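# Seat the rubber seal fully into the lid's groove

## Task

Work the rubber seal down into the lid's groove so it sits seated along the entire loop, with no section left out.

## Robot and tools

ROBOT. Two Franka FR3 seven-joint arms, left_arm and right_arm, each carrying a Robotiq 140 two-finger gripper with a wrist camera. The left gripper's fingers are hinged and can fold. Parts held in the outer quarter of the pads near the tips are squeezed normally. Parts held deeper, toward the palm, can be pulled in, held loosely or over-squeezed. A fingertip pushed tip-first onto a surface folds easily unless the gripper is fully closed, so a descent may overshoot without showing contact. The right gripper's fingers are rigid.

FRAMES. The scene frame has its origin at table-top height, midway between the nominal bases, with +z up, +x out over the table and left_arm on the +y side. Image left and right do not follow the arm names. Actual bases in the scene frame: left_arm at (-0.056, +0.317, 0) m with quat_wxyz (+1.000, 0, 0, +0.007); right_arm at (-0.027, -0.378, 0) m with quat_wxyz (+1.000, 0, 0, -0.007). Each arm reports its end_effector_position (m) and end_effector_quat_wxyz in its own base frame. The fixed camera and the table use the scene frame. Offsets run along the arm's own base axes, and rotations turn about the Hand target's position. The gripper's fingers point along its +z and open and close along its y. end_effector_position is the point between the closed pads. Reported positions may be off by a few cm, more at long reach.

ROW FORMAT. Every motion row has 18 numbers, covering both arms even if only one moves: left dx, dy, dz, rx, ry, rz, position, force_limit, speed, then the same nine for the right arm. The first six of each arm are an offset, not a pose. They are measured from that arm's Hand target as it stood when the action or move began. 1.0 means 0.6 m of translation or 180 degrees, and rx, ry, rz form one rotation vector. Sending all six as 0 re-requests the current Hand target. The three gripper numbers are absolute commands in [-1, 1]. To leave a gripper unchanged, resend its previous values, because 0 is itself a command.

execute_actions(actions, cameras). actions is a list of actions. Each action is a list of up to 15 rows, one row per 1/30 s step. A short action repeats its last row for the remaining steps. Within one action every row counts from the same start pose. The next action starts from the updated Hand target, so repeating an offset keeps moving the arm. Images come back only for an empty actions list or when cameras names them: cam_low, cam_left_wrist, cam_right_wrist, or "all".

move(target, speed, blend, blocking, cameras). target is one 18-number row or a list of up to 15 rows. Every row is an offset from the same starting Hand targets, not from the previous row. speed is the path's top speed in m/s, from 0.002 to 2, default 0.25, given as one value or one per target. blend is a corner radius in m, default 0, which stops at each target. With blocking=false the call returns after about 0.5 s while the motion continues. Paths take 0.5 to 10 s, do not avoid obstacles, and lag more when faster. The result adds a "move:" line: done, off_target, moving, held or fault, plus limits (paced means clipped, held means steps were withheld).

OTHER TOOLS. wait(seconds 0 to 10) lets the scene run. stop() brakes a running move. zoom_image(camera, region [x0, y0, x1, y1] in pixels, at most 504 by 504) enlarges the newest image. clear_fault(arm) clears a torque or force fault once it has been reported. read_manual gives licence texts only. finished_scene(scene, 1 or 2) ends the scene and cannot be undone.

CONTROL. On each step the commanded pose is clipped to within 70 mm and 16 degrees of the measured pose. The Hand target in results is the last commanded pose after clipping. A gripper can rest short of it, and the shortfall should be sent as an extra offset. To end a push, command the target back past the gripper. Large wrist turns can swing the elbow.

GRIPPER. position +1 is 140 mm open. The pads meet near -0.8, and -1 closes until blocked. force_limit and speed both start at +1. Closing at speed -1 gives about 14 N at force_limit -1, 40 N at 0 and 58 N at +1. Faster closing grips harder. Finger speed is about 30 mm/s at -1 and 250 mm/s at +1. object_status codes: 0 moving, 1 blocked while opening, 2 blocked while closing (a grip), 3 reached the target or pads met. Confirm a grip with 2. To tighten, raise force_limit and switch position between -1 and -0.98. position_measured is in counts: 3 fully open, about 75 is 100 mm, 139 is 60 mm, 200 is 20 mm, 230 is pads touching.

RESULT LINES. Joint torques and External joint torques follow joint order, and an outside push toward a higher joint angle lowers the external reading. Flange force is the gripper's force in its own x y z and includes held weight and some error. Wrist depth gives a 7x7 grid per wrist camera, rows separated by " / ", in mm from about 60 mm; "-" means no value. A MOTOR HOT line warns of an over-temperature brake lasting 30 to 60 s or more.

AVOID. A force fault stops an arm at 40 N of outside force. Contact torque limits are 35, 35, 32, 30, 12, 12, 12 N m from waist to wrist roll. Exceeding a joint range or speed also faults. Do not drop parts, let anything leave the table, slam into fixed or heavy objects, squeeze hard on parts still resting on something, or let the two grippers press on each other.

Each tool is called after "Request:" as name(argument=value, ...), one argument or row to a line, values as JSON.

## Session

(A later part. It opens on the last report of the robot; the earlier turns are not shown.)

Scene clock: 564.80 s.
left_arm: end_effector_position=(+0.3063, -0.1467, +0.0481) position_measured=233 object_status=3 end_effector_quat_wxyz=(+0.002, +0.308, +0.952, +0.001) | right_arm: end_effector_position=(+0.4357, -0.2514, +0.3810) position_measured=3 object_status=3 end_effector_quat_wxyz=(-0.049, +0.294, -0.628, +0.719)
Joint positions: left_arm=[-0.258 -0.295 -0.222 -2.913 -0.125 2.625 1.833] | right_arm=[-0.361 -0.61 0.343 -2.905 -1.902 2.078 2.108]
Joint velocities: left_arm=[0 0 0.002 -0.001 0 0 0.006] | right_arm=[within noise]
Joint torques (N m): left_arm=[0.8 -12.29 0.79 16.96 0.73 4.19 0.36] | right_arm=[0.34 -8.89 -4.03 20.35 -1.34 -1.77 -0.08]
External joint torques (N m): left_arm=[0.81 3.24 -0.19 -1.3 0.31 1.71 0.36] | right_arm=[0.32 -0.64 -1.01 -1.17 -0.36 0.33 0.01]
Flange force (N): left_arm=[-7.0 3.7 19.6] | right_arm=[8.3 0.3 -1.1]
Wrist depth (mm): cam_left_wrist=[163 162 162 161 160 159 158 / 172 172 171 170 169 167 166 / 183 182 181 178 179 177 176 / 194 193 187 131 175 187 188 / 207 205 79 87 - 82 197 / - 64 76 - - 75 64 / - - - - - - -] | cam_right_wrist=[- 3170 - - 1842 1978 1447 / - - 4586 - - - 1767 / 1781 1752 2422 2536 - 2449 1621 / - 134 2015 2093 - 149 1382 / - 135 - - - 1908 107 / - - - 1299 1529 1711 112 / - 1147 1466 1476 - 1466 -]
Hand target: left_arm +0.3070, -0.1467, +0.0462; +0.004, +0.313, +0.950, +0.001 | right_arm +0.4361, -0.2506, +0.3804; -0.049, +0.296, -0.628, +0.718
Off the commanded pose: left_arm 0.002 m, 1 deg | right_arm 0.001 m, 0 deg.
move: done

Request:
move(
  target=[
    [0,0,0.0155,0,0,0,-1,-0.7,0,0,0,0,0,0,0,1,1,1],
    [0.0107,0.0130,0.0155,0,0,-0.0556,-1,-0.7,0,0,0,0,0,0,0,1,1,1],
    [0.0107,0.0130,0,0,0,-0.0556,-1,-0.7,0,0,0,0,0,0,0,1,1,1],
  ],
  speed=[0.06,0.08,0.02],
  blend=[0.003,0.003,0],
)

Request:
move(
  target=[
    [0,0,0.0155,0,0,0,-1,-0.7,0,0,0,0,0,0,0,1,1,1],
    [0.0130,0.0110,0.0155,0,0,-0.0556,-1,-0.7,0,0,0,0,0,0,0,1,1,1],
    [0.0130,0.0110,0,0,0,-0.0556,-1,-0.7,0,0,0,0,0,0,0,1,1,1],
  ],
  speed=[0.06,0.08,0.02],
  blend=[0.003,0.003,0],
)

Request:
move(
  target=[
    [0,0,0.0155,0,0,0,-1,-0.7,0,0,0,0,0,0,0,1,1,1],
    [0.0145,0.0085,0.0155,0,0,-0.0556,-1,-0.7,0,0,0,0,0,0,0,1,1,1],
    [0.0145,0.0085,0,0,0,-0.0556,-1,-0.7,0,0,0,0,0,0,0,1,1,1],
  ],
  speed=[0.06,0.08,0.02],
  blend=[0.003,0.003,0],
)

Request:
move(
  target=[
    [0,0,0.0155,0,0,0,-1,-0.7,0,0,0,0,0,0,0,1,1,1],
    [0.1195,-0.074,0.0922,0,0,0,-1,-0.7,0,0,0,0,0,0,0,1,1,1],
  ],
  speed=[0.06,0.3],
  blend=[0.003,0],
  cameras=["cam_left_wrist"],
)

Request:
zoom_image(
  camera="cam_left_wrist",
  region=[150, 60, 600, 200],
)

Scene clock: 567.57 s.
left_arm: end_effector_position=(+0.3127, -0.1390, +0.0482) position_measured=233 object_status=3 end_effector_quat_wxyz=(+0.002, +0.389, +0.921, +0.000) | right_arm: end_effector_position=(+0.4357, -0.2514, +0.3810) position_measured=3 object_status=3 end_effector_quat_wxyz=(-0.049, +0.294, -0.628, +0.719)
Joint positions: left_arm=[-0.299 -0.284 -0.139 -2.906 -0.077 2.628 2.005] | right_arm=[-0.361 -0.61 0.343 -2.905 -1.902 2.078 2.108]
Joint velocities: left_arm=[-0.001 0 -0.002 0.001 0 -0.001 0.008] | right_arm=[within noise]
Joint torques (N m): left_arm=[0.84 -12.74 0.43 17.02 0.74 4.16 0.33] | right_arm=[0.35 -8.88 -4.05 20.39 -1.34 -1.76 -0.06]
External joint torques (N m): left_arm=[0.82 3.27 -0.08 -1.2 0.32 1.7 0.33] | right_arm=[0.34 -0.81 -1.03 -1.02 -0.36 0.32 0.03]
Flange force (N): left_arm=[-5.9 4.9 19.1] | right_arm=[8.7 -0.1 -1.2]
Wrist depth (mm): cam_left_wrist=[163 162 162 161 159 158 158 / 173 172 170 170 168 167 165 / 182 183 181 178 178 177 176 / 195 194 187 147 175 187 186 / 208 204 79 87 - 81 197 / - 64 76 - - 75 64 / - - - - - - -] | cam_right_wrist=[- - - 2156 2073 2113 1476 / 2034 1891 - 1891 2222 2073 1724 / 1540 - 1738 - - 2245 1645 / - 135 1724 - 2222 1842 1437 / - 125 - - - 2093 107 / - - 1347 - - 1518 112 / - 1153 - - - - -]
Hand target: left_arm +0.3134, -0.1389, +0.0462; +0.004, +0.395, +0.919, +0.001 | right_arm +0.4361, -0.2506, +0.3804; -0.049, +0.296, -0.628, +0.718
Off the commanded pose: left_arm 0.002 m, 1 deg | right_arm 0.001 m, 0 deg.
move: done

Scene clock: 569.87 s.
left_arm: end_effector_position=(+0.3205, -0.1323, +0.0483) position_measured=233 object_status=3 end_effector_quat_wxyz=(+0.002, +0.468, +0.884, +0.000) | right_arm: end_effector_position=(+0.4357, -0.2514, +0.3810) position_measured=3 object_status=3 end_effector_quat_wxyz=(-0.049, +0.294, -0.628, +0.719)
Joint positions: left_arm=[-0.339 -0.268 -0.06 -2.893 -0.033 2.63 2.178] | right_arm=[-0.361 -0.61 0.343 -2.905 -1.902 2.078 2.108]
Joint velocities: left_arm=[-0.001 0 0 0 0 0 0.005] | right_arm=[within noise]
Joint torques (N m): left_arm=[0.65 -13.24 0.13 17.08 0.69 4.15 0.36] | right_arm=[0.33 -8.86 -4.05 20.4 -1.35 -1.76 -0.04]
External joint torques (N m): left_arm=[0.63 3.5 0.05 -1.25 0.26 1.68 0.36] | right_arm=[0.36 -0.74 -0.98 -1 -0.37 0.33 0.04]
Flange force (N): left_arm=[-4.8 5.7 19.3] | right_arm=[8.3 0.0 -1.0]
Wrist depth (mm): cam_left_wrist=[163 163 161 161 159 158 157 / 172 172 170 170 168 168 166 / 183 183 180 178 178 178 176 / 196 195 190 130 174 186 186 / 210 205 79 87 - 81 194 / - 64 76 - - 75 64 / - - - - - - -] | cam_right_wrist=[2015 2422 - 2395 - - 1447 / - 2369 2245 2799 2245 2395 1908 / 1447 1942 1874 2134 2994 2369 1597 / - 135 1752 - - 150 1382 / - 125 - - 1796 1842 107 / - - - - - 1697 112 / - - - - 1529 1476 -]
Hand target: left_arm +0.3212, -0.1323, +0.0462; +0.004, +0.473, +0.881, +0.001 | right_arm +0.4361, -0.2506, +0.3804; -0.049, +0.296, -0.628, +0.718
Off the commanded pose: left_arm 0.002 m, 1 deg | right_arm 0.001 m, 0 deg.
move: done

Scene clock: 572.17 s.
left_arm: end_effector_position=(+0.3293, -0.1272, +0.0483) position_measured=233 object_status=3 end_effector_quat_wxyz=(+0.003, +0.544, +0.839, +0.000) | right_arm: end_effector_position=(+0.4357, -0.2514, +0.3810) position_measured=3 object_status=3 end_effector_quat_wxyz=(-0.049, +0.294, -0.628, +0.719)
Joint positions: left_arm=[-0.38 -0.249 0.014 -2.874 0.003 2.63 2.351] | right_arm=[-0.361 -0.61 0.343 -2.905 -1.902 2.078 2.108]
Joint velocities: left_arm=[0 0 0.001 -0.001 0.001 -0.001 0.009] | right_arm=[within noise]
Joint torques (N m): left_arm=[0.52 -13.88 -0.11 17.2 0.6 4.11 0.27] | right_arm=[0.29 -8.9 -4.06 20.37 -1.32 -1.75 -0.04]
External joint torques (N m): left_arm=[0.48 3.52 0.18 -1.16 0.16 1.63 0.27] | right_arm=[0.27 -0.71 -1.05 -1.08 -0.34 0.34 0.04]
Flange force (N): left_arm=[-3.7 6.1 18.6] | right_arm=[8.5 0.1 -0.9]
Wrist depth (mm): cam_left_wrist=[163 162 161 160 159 157 157 / 173 172 170 169 168 167 166 / 183 182 181 177 178 177 176 / 195 195 190 130 174 184 186 / 209 205 79 87 - 81 184 / - 64 76 - - 75 64 / - - - - - - -] | cam_right_wrist=[- - 2343 - 2093 - 1456 / - 2269 - - 1891 - 2073 / 1697 1645 2053 2293 - 2318 1711 / - 135 1373 - - 1891 1409 / - 125 1339 1633 - 1908 107 / - 1299 1497 - 1585 1658 112 / - - - - - 1497 -]
Hand target: left_arm +0.3299, -0.1272, +0.0462; +0.004, +0.548, +0.836, +0.000 | right_arm +0.4361, -0.2506, +0.3804; -0.049, +0.296, -0.628, +0.718
Off the commanded pose: left_arm 0.002 m, 1 deg | right_arm 0.001 m, 0 deg.
move: done

Scene clock: 573.53 s.
left_arm: end_effector_position=(+0.4033, -0.1708, +0.1026) position_measured=233 object_status=3 end_effector_quat_wxyz=(+0.006, +0.552, +0.834, +0.002) | right_arm: end_effector_position=(+0.4357, -0.2514, +0.3810) position_measured=3 object_status=3 end_effector_quat_wxyz=(-0.049, +0.294, -0.628, +0.719)
Joint positions: left_arm=[-0.396 -0.153 -0.006 -2.586 0.002 2.446 2.337] | right_arm=[-0.361 -0.61 0.343 -2.905 -1.902 2.078 2.108]
Joint velocities: left_arm=[0 0 -0.001 0 0 -0.005 -0.002] | right_arm=[within noise]
Joint torques (N m): left_arm=[0.69 -22.44 -0.6 20.97 0.23 2.24 -0.28] | right_arm=[0.29 -8.88 -4.04 20.39 -1.33 -1.75 -0.05]
External joint torques (N m): left_arm=[0.71 1.23 -0.46 -0.19 -0.36 -0.28 -0.28] | right_arm=[0.28 -0.71 -1.01 -1.08 -0.35 0.34 0.03]
Flange force (N): left_arm=[-2.5 1.7 2.0] | right_arm=[8.5 0.1 -1.0]
Wrist depth (mm): cam_left_wrist=[211 209 205 205 205 205 205 / 224 220 210 209 213 214 217 / 237 231 222 221 221 219 228 / 253 241 231 131 228 232 244 / 272 266 79 87 - 81 257 / - 64 76 - - 75 64 / - - - - - - -] | cam_right_wrist=[- - - - - 1476 1497 / - - - 2422 2597 - 1752 / - 1842 - - 2422 2245 1671 / - 135 1476 - 1960 1908 1409 / - 125 - - - 1858 107 / - 1204 1347 1487 - 1551 - / - 1153 1204 - 1246 1487 -]
Hand target: left_arm +0.4016, -0.1716, +0.1015; +0.004, +0.548, +0.836, +0.000 | right_arm +0.4361, -0.2506, +0.3804; -0.049, +0.296, -0.628, +0.718
Off the commanded pose: left_arm 0.002 m, 1 deg | right_arm 0.001 m, 0 deg.
move: done
Images, in order (width x height): cam_left_wrist 672x504.

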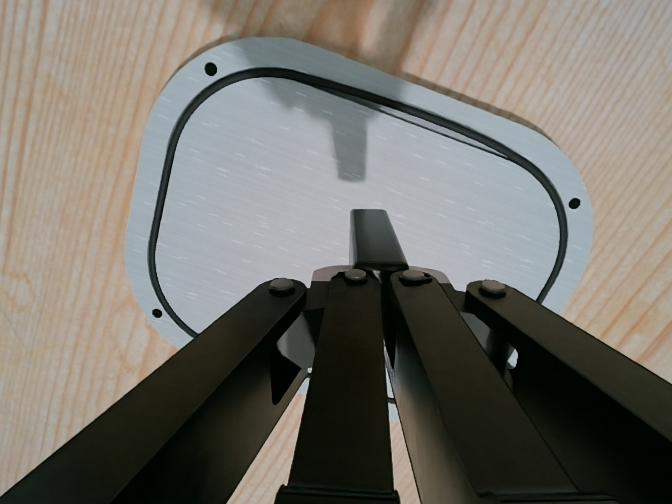

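Scaled by 1.120 from the camera's 672x504 image, which has a finer 960x720 frame.

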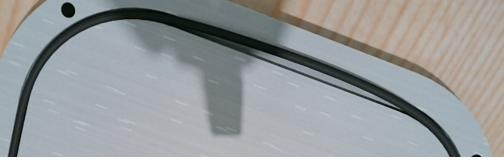

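Request:
move(
  target=[
    [-0.1048,0.0787,-0.0767,0,0,-0.0544,-1,-0.7,0,0,0,0,0,0,0,1,1,1],
    [-0.1048,0.0787,-0.0922,0,0,-0.0544,-1,-0.7,0,0,0,0,0,0,0,1,1,1],
  ],
  speed=[0.25,0.02],
  blend=[0.003,0],
)

Request:
move(
  target=[
    [0,0,0.0155,0,0,0,-1,-0.7,0,0,0,0,0,0,0,1,1,1],
    [0.0150,0.0025,0.0155,0,0,-0.0556,-1,-0.7,0,0,0,0,0,0,0,1,1,1],
    [0.0150,0.0025,0,0,0,-0.0556,-1,-0.7,0,0,0,0,0,0,0,1,1,1],
  ],
  speed=[0.06,0.08,0.02],
  blend=[0.003,0.003,0],
)

Request:
move(
  target=[
    [0,0,0.0155,0,0,0,-1,-0.7,0,0,0,0,0,0,0,1,1,1],
    [0.0133,0.0013,0.0155,0,0,0,-1,-0.7,0,0,0,0,0,0,0,1,1,1],
    [0.0133,0.0013,0,0,0,0,-1,-0.7,0,0,0,0,0,0,0,1,1,1],
  ],
  speed=[0.06,0.08,0.02],
  blend=[0.003,0.003,0],
)

Request:
move(
  target=[
    [0,0,0.0155,0,0,0,-1,-0.7,0,0,0,0,0,0,0,1,1,1],
    [0.0117,0.0011,0.0155,0,0,0,-1,-0.7,0,0,0,0,0,0,0,1,1,1],
    [0.0117,0.0011,0,0,0,0,-1,-0.7,0,0,0,0,0,0,0,1,1,1],
  ],
  speed=[0.06,0.08,0.02],
  blend=[0.003,0.003,0],
)

Scene clock: 575.93 s.
left_arm: end_effector_position=(+0.3385, -0.1240, +0.0484) position_measured=233 object_status=3 end_effector_quat_wxyz=(+0.003, +0.613, +0.790, +0.000) | right_arm: end_effector_position=(+0.4357, -0.2514, +0.3810) position_measured=3 object_status=3 end_effector_quat_wxyz=(-0.049, +0.294, -0.628, +0.719)
Joint positions: left_arm=[-0.416 -0.227 0.074 -2.852 0.029 2.63 2.522] | right_arm=[-0.361 -0.61 0.343 -2.905 -1.902 2.078 2.108]
Joint velocities: left_arm=[0.001 0 0.001 0.001 0.001 0.002 0.004] | right_arm=[within noise]
Joint torques (N m): left_arm=[-0.06 -14.79 -0.64 17.25 0.36 3.9 0.37] | right_arm=[0.4 -8.93 -4.05 20.33 -1.34 -1.76 -0.08]
External joint torques (N m): left_arm=[-0.07 3.29 -0.06 -1.15 -0.09 1.41 0.37] | right_arm=[0.43 -0.77 -0.99 -1.1 -0.37 0.34 0]
Flange force (N): left_arm=[-3.1 5.4 16.8] | right_arm=[8.7 0.0 -1.5]
Wrist depth (mm): cam_left_wrist=[162 162 161 159 158 158 157 / 172 172 170 169 168 167 165 / 183 182 181 177 177 177 175 / 194 193 188 147 174 180 182 / 210 205 79 87 - 81 185 / - 64 76 - - 75 64 / - - - - - - -] | cam_right_wrist=[- - - - - - 1427 / 1908 - - - - 2053 1711 / - 2034 - - - 2293 1645 / - 135 1858 - - 149 1356 / - 125 1573 - - - 107 / - 1283 1129 - - 1684 112 / - - - - - 1487 -]
Hand target: left_arm +0.3387, -0.1244, +0.0462; +0.004, +0.618, +0.786, +0.000 | right_arm +0.4361, -0.2506, +0.3804; -0.049, +0.296, -0.628, +0.718
Off the commanded pose: left_arm 0.002 m, 1 deg | right_arm 0.001 m, 0 deg.
move: done

Scene clock: 578.30 s.
left_arm: end_effector_position=(+0.3472, -0.1231, +0.0484) position_measured=233 object_status=3 end_effector_quat_wxyz=(+0.003, +0.681, +0.732, -0.001) | right_arm: end_effector_position=(+0.4357, -0.2514, +0.3810) position_measured=3 object_status=3 end_effector_quat_wxyz=(-0.049, +0.294, -0.628, +0.719)
Joint positions: left_arm=[-0.463 -0.205 0.136 -2.826 0.049 2.628 2.697] | right_arm=[-0.361 -0.61 0.343 -2.905 -1.902 2.078 2.108]
Joint velocities: left_arm=[0 0 -0.001 -0.001 0 0 0.005] | right_arm=[within noise]
Joint torques (N m): left_arm=[0.64 -15.34 -0.32 17.3 0.53 3.99 0.32] | right_arm=[0.35 -8.91 -4.04 20.3 -1.33 -1.75 -0.07]
External joint torques (N m): left_arm=[0.62 3.46 0.48 -1.2 0.06 1.48 0.32] | right_arm=[0.35 -0.81 -1.02 -1.09 -0.35 0.34 0.01]
Flange force (N): left_arm=[-0.4 6.4 17.1] | right_arm=[8.9 -0.1 -1.4]
Wrist depth (mm): cam_left_wrist=[163 162 161 159 158 157 156 / 172 171 170 169 167 167 165 / 184 182 181 177 176 176 175 / 196 194 188 147 174 176 174 / 211 205 79 87 - 81 184 / - 64 76 - - 75 64 / - - - - - - -] | cam_right_wrist=[- 1996 - 2073 - - 1562 / - - 2177 - 2318 2053 1811 / 1391 1960 2177 - 2222 2343 1658 / - 146 1331 - 2318 150 119 / - 125 - - - 1996 107 / - - - - - - - / - - - - - 1466 -]
Hand target: left_arm +0.3477, -0.1229, +0.0462; +0.004, +0.684, +0.730, +0.000 | right_arm +0.4361, -0.2506, +0.3804; -0.049, +0.296, -0.628, +0.718
Off the commanded pose: left_arm 0.002 m, 0 deg | right_arm 0.001 m, 0 deg.
move: done

Scene clock: 579.30 s.
left_arm: end_effector_position=(+0.3553, -0.1224, +0.0484) position_measured=233 object_status=3 end_effector_quat_wxyz=(+0.003, +0.682, +0.731, +0.000) | right_arm: end_effector_position=(+0.4357, -0.2514, +0.3810) position_measured=3 object_status=3 end_effector_quat_wxyz=(-0.049, +0.294, -0.628, +0.719)
Joint positions: left_arm=[-0.465 -0.184 0.145 -2.804 0.049 2.627 2.708] | right_arm=[-0.361 -0.61 0.343 -2.905 -1.902 2.078 2.108]
Joint velocities: left_arm=[-0.001 0 0.002 0.002 -0.002 0.002 0.005] | right_arm=[within noise]
Joint torques (N m): left_arm=[1.2 -16.06 -0.05 17.43 0.42 3.79 0.24] | right_arm=[0.32 -8.89 -4.05 20.35 -1.34 -1.76 -0.07]
External joint torques (N m): left_arm=[1.2 3.44 0.72 -1.08 -0.04 1.28 0.24] | right_arm=[0.33 -0.72 -1.01 -1.09 -0.37 0.33 0.02]
Flange force (N): left_arm=[0.5 6.6 15.9] | right_arm=[8.5 0.1 -1.1]
Wrist depth (mm): cam_left_wrist=[163 162 161 159 159 158 157 / 172 171 170 168 167 166 165 / 183 182 181 177 176 175 174 / 195 194 185 147 173 176 172 / 210 205 79 87 - 81 185 / - 64 76 - - 75 64 / - - - - - - -] | cam_right_wrist=[- 2597 - 1942 - 1633 1507 / - - 2369 - 1891 2222 1781 / 1518 - 1996 - - 2506 1621 / - 135 1658 - 3716 150 118 / - 125 - - - 1996 107 / - 1291 - 1551 1684 1658 112 / - 1178 - - 1540 1487 -]
Hand target: left_arm +0.3557, -0.1221, +0.0462; +0.004, +0.684, +0.730, +0.000 | right_arm +0.4361, -0.2506, +0.3804; -0.049, +0.296, -0.628, +0.718
Off the commanded pose: left_arm 0.002 m, 0 deg | right_arm 0.001 m, 0 deg.
move: done

Scene clock: 580.27 s.
left_arm: end_effector_position=(+0.3625, -0.1217, +0.0484) position_measured=233 object_status=3 end_effector_quat_wxyz=(+0.003, +0.683, +0.731, +0.000) | right_arm: end_effector_position=(+0.4357, -0.2514, +0.3810) position_measured=3 object_status=3 end_effector_quat_wxyz=(-0.049, +0.294, -0.628, +0.719)
Joint positions: left_arm=[-0.467 -0.166 0.154 -2.784 0.047 2.625 2.718] | right_arm=[-0.361 -0.61 0.343 -2.905 -1.902 2.078 2.108]
Joint velocities: left_arm=[-0.003 0 0 0.001 -0.003 0.001 0.004] | right_arm=[within noise]
Joint torques (N m): left_arm=[1.04 -16.8 -0.08 17.55 0.3 3.7 0.3] | right_arm=[0.32 -8.86 -4.02 20.38 -1.34 -1.75 -0.06]
External joint torques (N m): left_arm=[1.01 3.22 0.63 -0.82 -0.17 1.22 0.3] | right_arm=[0.36 -0.69 -0.95 -1.07 -0.37 0.35 0.02]
Flange force (N): left_arm=[0.2 6.7 14.7] | right_arm=[8.3 0.1 -1.1]
Wrist depth (mm): cam_left_wrist=[162 162 161 160 159 157 157 / 172 171 170 169 167 167 166 / 183 182 180 177 176 175 175 / 196 194 182 130 175 176 174 / 209 205 79 87 - 81 186 / - 64 76 - - 75 64 / - - - - - - -] | cam_right_wrist=[- - 2113 - - - 1382 / - - 2566 - 1724 - 1811 / - - 2053 - 3477 2395 - / 1400 134 1476 - - 1960 1275 / - 125 - - - 1827 107 / - - - - 1752 1609 - / - 1111 - 1391 1529 1409 -]
Hand target: left_arm +0.3627, -0.1214, +0.0462; +0.004, +0.684, +0.730, +0.000 | right_arm +0.4361, -0.2506, +0.3804; -0.049, +0.296, -0.628, +0.718
Off the commanded pose: left_arm 0.002 m, 0 deg | right_arm 0.001 m, 0 deg.
move: done

Request:
move(
  target=[
    [0,0,0.0155,0,0,0,-1,-0.7,0,0,0,0,0,0,0,1,1,1],
    [0.0125,0.0012,0.0155,0,0,0,-1,-0.7,0,0,0,0,0,0,0,1,1,1],
    [0.0125,0.0012,0,0,0,0,-1,-0.7,0,0,0,0,0,0,0,1,1,1],
  ],
  speed=[0.06,0.08,0.02],
  blend=[0.003,0.003,0],
)

Scene clock: 582.00 s.
left_arm: end_effector_position=(+0.3700, -0.1210, +0.0484) position_measured=233 object_status=3 end_effector_quat_wxyz=(+0.003, +0.683, +0.731, +0.000) | right_arm: end_effector_position=(+0.4357, -0.2514, +0.3810) position_measured=3 object_status=3 end_effector_quat_wxyz=(-0.049, +0.294, -0.628, +0.719)
Joint positions: left_arm=[-0.468 -0.147 0.162 -2.763 0.044 2.623 2.728] | right_arm=[-0.361 -0.61 0.343 -2.905 -1.902 2.078 2.108]
Joint velocities: left_arm=[-0.002 0.001 0.001 0 -0.002 0.003 0.008] | right_arm=[within noise]
Joint torques (N m): left_arm=[1.32 -17.58 -0.18 17.58 0.3 3.75 0.29] | right_arm=[0.31 -8.93 -4.05 20.4 -1.34 -1.75 -0.07]
External joint torques (N m): left_arm=[1.27 3.18 0.48 -0.93 -0.17 1.24 0.29] | right_arm=[0.3 -0.79 -1.04 -1.06 -0.36 0.34 0.01]
Flange force (N): left_arm=[0.5 6.0 14.3] | right_arm=[8.8 -0.1 -1.2]
Wrist depth (mm): cam_left_wrist=[162 162 161 160 158 157 157 / 172 171 170 169 167 166 166 / 183 182 180 177 175 176 175 / 195 194 181 147 173 176 174 / 210 206 79 87 - 81 185 / - 64 76 - - 75 64 / - - - - - - -] | cam_right_wrist=[2073 - 2629 2200 2536 - 1418 / 1811 - 1874 2422 2177 - 1645 / 1562 - 2113 1891 - 2478 1573 / - 135 1540 1842 - 1827 1427 / - 125 1507 1684 1925 1858 107 / - - - 1697 1466 1645 - / - - 1275 - 1540 1529 -]
Hand target: left_arm +0.3702, -0.1207, +0.0462; +0.004, +0.684, +0.730, +0.000 | right_arm +0.4361, -0.2506, +0.3804; -0.049, +0.296, -0.628, +0.718
Off the commanded pose: left_arm 0.002 m, 0 deg | right_arm 0.001 m, 0 deg.
move: done

Request:
move(
  target=[
    [0,0,0.0155,0,0,0,-1,-0.7,0,0,0,0,0,0,0,1,1,1],
    [0.0125,0.0012,0.0155,0,0,0,-1,-0.7,0,0,0,0,0,0,0,1,1,1],
    [0.0125,0.0012,0,0,0,0,-1,-0.7,0,0,0,0,0,0,0,1,1,1],
  ],
  speed=[0.06,0.08,0.02],
  blend=[0.003,0.003,0],
)

Request:
move(
  target=[
    [0,0,0.0155,0,0,0,-1,-0.7,0,0,0,0,0,0,0,1,1,1],
    [0.0125,0.0012,0.0155,0,0,0,-1,-0.7,0,0,0,0,0,0,0,1,1,1],
    [0.0125,0.0012,0,0,0,0,-1,-0.7,0,0,0,0,0,0,0,1,1,1],
  ],
  speed=[0.06,0.08,0.02],
  blend=[0.003,0.003,0],
)

Scene clock: 583.20 s.
left_arm: end_effector_position=(+0.3775, -0.1202, +0.0484) position_measured=233 object_status=3 end_effector_quat_wxyz=(+0.003, +0.683, +0.731, +0.000) | right_arm: end_effector_position=(+0.4357, -0.2514, +0.3810) position_measured=3 object_status=3 end_effector_quat_wxyz=(-0.049, +0.294, -0.628, +0.719)
Joint positions: left_arm=[-0.47 -0.128 0.17 -2.741 0.039 2.62 2.739] | right_arm=[-0.361 -0.61 0.343 -2.905 -1.902 2.078 2.108]
Joint velocities: left_arm=[-0.002 0 0 -0.001 -0.003 0.001 0.005] | right_arm=[within noise]
Joint torques (N m): left_arm=[1.14 -18.23 -0.26 17.64 0.34 3.67 0.32] | right_arm=[0.3 -8.9 -4.05 20.35 -1.35 -1.75 -0.06]
External joint torques (N m): left_arm=[1.06 3.17 0.3 -0.82 -0.12 1.19 0.32] | right_arm=[0.3 -0.77 -1.02 -1.12 -0.37 0.35 0.03]
Flange force (N): left_arm=[0.1 6.0 13.8] | right_arm=[8.8 0.1 -1.1]
Wrist depth (mm): cam_left_wrist=[162 162 161 160 159 158 157 / 172 171 170 169 168 167 165 / 183 182 181 177 176 175 175 / 195 194 178 131 173 175 174 / 209 207 79 87 - 81 186 / - 64 76 - - 75 - / - - - - - - -] | cam_right_wrist=[- - - 2073 - 1908 1418 / - 2073 2053 - - 2566 1767 / - 1724 1724 - - 2318 1811 / - 135 1551 - 1891 150 125 / - 125 - - 1908 1960 107 / - - - 1518 - 1684 112 / - 1057 - - - 1476 -]
Hand target: left_arm +0.3777, -0.1200, +0.0462; +0.004, +0.684, +0.730, +0.000 | right_arm +0.4361, -0.2506, +0.3804; -0.049, +0.296, -0.628, +0.718
Off the commanded pose: left_arm 0.002 m, 0 deg | right_arm 0.001 m, 0 deg.
move: done

Scene clock: 584.23 s.
left_arm: end_effector_position=(+0.3850, -0.1194, +0.0483) position_measured=233 object_status=3 end_effector_quat_wxyz=(+0.003, +0.682, +0.731, +0.000) | right_arm: end_effector_position=(+0.4357, -0.2514, +0.3810) position_measured=3 object_status=3 end_effector_quat_wxyz=(-0.049, +0.294, -0.628, +0.719)
Joint positions: left_arm=[-0.47 -0.109 0.177 -2.719 0.033 2.617 2.75] | right_arm=[-0.361 -0.61 0.343 -2.905 -1.902 2.078 2.108]
Joint velocities: left_arm=[-0.001 0.001 0 0 -0.002 0.001 0.005] | right_arm=[within noise]
Joint torques (N m): left_arm=[0.83 -18.93 -0.19 17.74 0.22 3.64 0.36] | right_arm=[0.32 -8.87 -4.06 20.39 -1.35 -1.76 -0.04]
External joint torques (N m): left_arm=[0.86 3.15 0.41 -0.86 -0.26 1.14 0.36] | right_arm=[0.37 -0.73 -0.99 -0.98 -0.38 0.33 0.04]
Flange force (N): left_arm=[0.1 5.9 13.6] | right_arm=[8.2 0.0 -1.0]
Wrist depth (mm): cam_left_wrist=[163 162 161 160 158 158 157 / 172 172 169 169 168 167 165 / 183 182 179 177 176 175 175 / 195 191 179 131 173 176 176 / 209 204 79 87 - 81 184 / - 64 76 - - 75 64 / - - - - - - -] | cam_right_wrist=[- 2694 - - 1738 1184 1418 / - - - - - - 1811 / - 1874 - 2222 - 2369 1671 / - 135 1585 - - 1942 1347 / - 125 - - 1796 2073 107 / - - - - 1573 1781 - / - - 1232 - - 1409 -]
Hand target: left_arm +0.3852, -0.1193, +0.0462; +0.004, +0.684, +0.730, +0.000 | right_arm +0.4361, -0.2506, +0.3804; -0.049, +0.296, -0.628, +0.718
Off the commanded pose: left_arm 0.002 m, 0 deg | right_arm 0.001 m, 0 deg.
move: done

Request:
move(
  target=[
    [0,0,0.03,0,0,0,-1,-0.7,0,0,0,0,0,0,0,1,1,1],
    [0.045,-0.0812,0.0922,0,0,0,-1,-0.7,0,0,0,0,0,0,0,1,1,1],
  ],
  speed=[0.1,0.2],
  blend=[0.01,0],
  cameras=["cam_left_wrist"],
)

Request:
zoom_image(
  camera="cam_left_wrist",
  region=[100, 100, 600, 350],
)

Scene clock: 585.93 s.
left_arm: end_effector_position=(+0.4136, -0.1675, +0.1026) position_measured=233 object_status=3 end_effector_quat_wxyz=(+0.006, +0.688, +0.726, +0.002) | right_arm: end_effector_position=(+0.4357, -0.2514, +0.3810) position_measured=3 object_status=3 end_effector_quat_wxyz=(-0.049, +0.294, -0.628, +0.719)
Joint positions: left_arm=[-0.505 -0.13 0.122 -2.559 0.023 2.441 2.686] | right_arm=[-0.361 -0.61 0.343 -2.905 -1.902 2.078 2.108]
Joint velocities: left_arm=[-0.001 0.001 -0.001 -0.001 0 -0.002 -0.007] | right_arm=[within noise]
Joint torques (N m): left_arm=[0.7 -22.9 -0.97 21.08 0.25 2.28 -0.24] | right_arm=[0.32 -8.85 -4.05 20.37 -1.33 -1.77 -0.06]
External joint torques (N m): left_arm=[0.71 1.28 -0.41 -0.12 -0.36 -0.25 -0.24] | right_arm=[0.33 -0.76 -1 -1.02 -0.36 0.32 0.02]
Flange force (N): left_arm=[-1.8 2.8 2.1] | right_arm=[8.4 0.0 -1.1]
Wrist depth (mm): cam_left_wrist=[210 210 209 207 206 206 203 / 223 220 213 211 210 210 217 / 237 229 222 220 220 219 228 / 252 246 234 131 231 233 243 / 271 265 79 87 - 81 257 / - 64 76 - - 75 64 / - - - - - - -] | cam_right_wrist=[- 1842 - - - 2053 1447 / 1796 - 2566 2913 2053 - 1684 / - - - - - 2506 1633 / - 135 - - - 1978 1437 / - 125 - - - 1942 107 / - - - - - 1711 112 / - 1100 - - - 1585 -]
Hand target: left_arm +0.4122, -0.1680, +0.1015; +0.004, +0.684, +0.730, +0.000 | right_arm +0.4361, -0.2506, +0.3804; -0.049, +0.296, -0.628, +0.718
Off the commanded pose: left_arm 0.002 m, 1 deg | right_arm 0.001 m, 0 deg.
move: done; blend cut to 0.009 m at target 1
Images, in order (width x height): cam_left_wrist 672x504.

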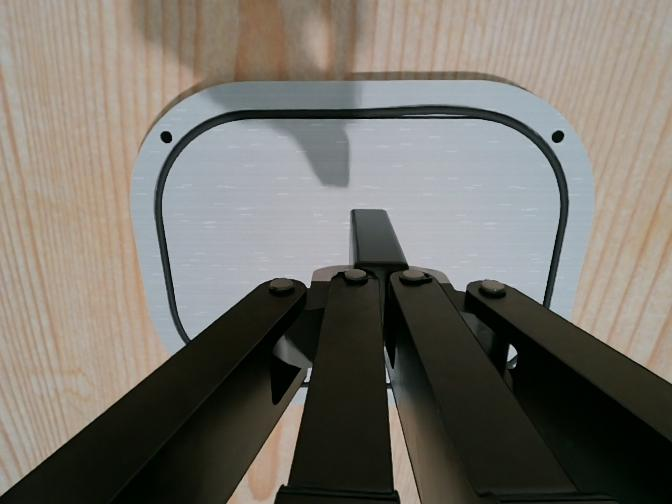

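Scaled by 1.008 from the camera's 672x504 image, which has a finer 960x720 frame.

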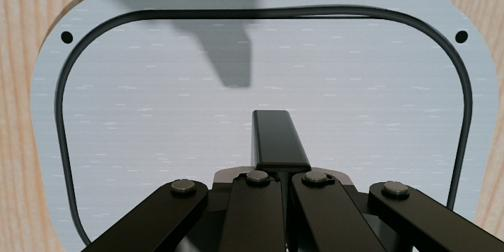

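Request:
zoom_image(
  camera="cam_left_wrist",
  region=[330, 80, 590, 220],
)

Request:
zoom_image(
  camera="cam_left_wrist",
  region=[150, 80, 410, 220],
)

Scaled by 1.938 from the camera's 672x504 image, which has a finer 960x720 frame.

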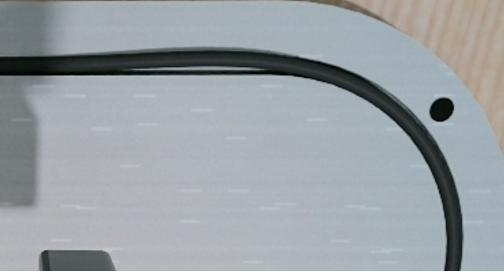

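Scaled by 1.938 from the camera's 672x504 image, which has a finer 960x720 frame.

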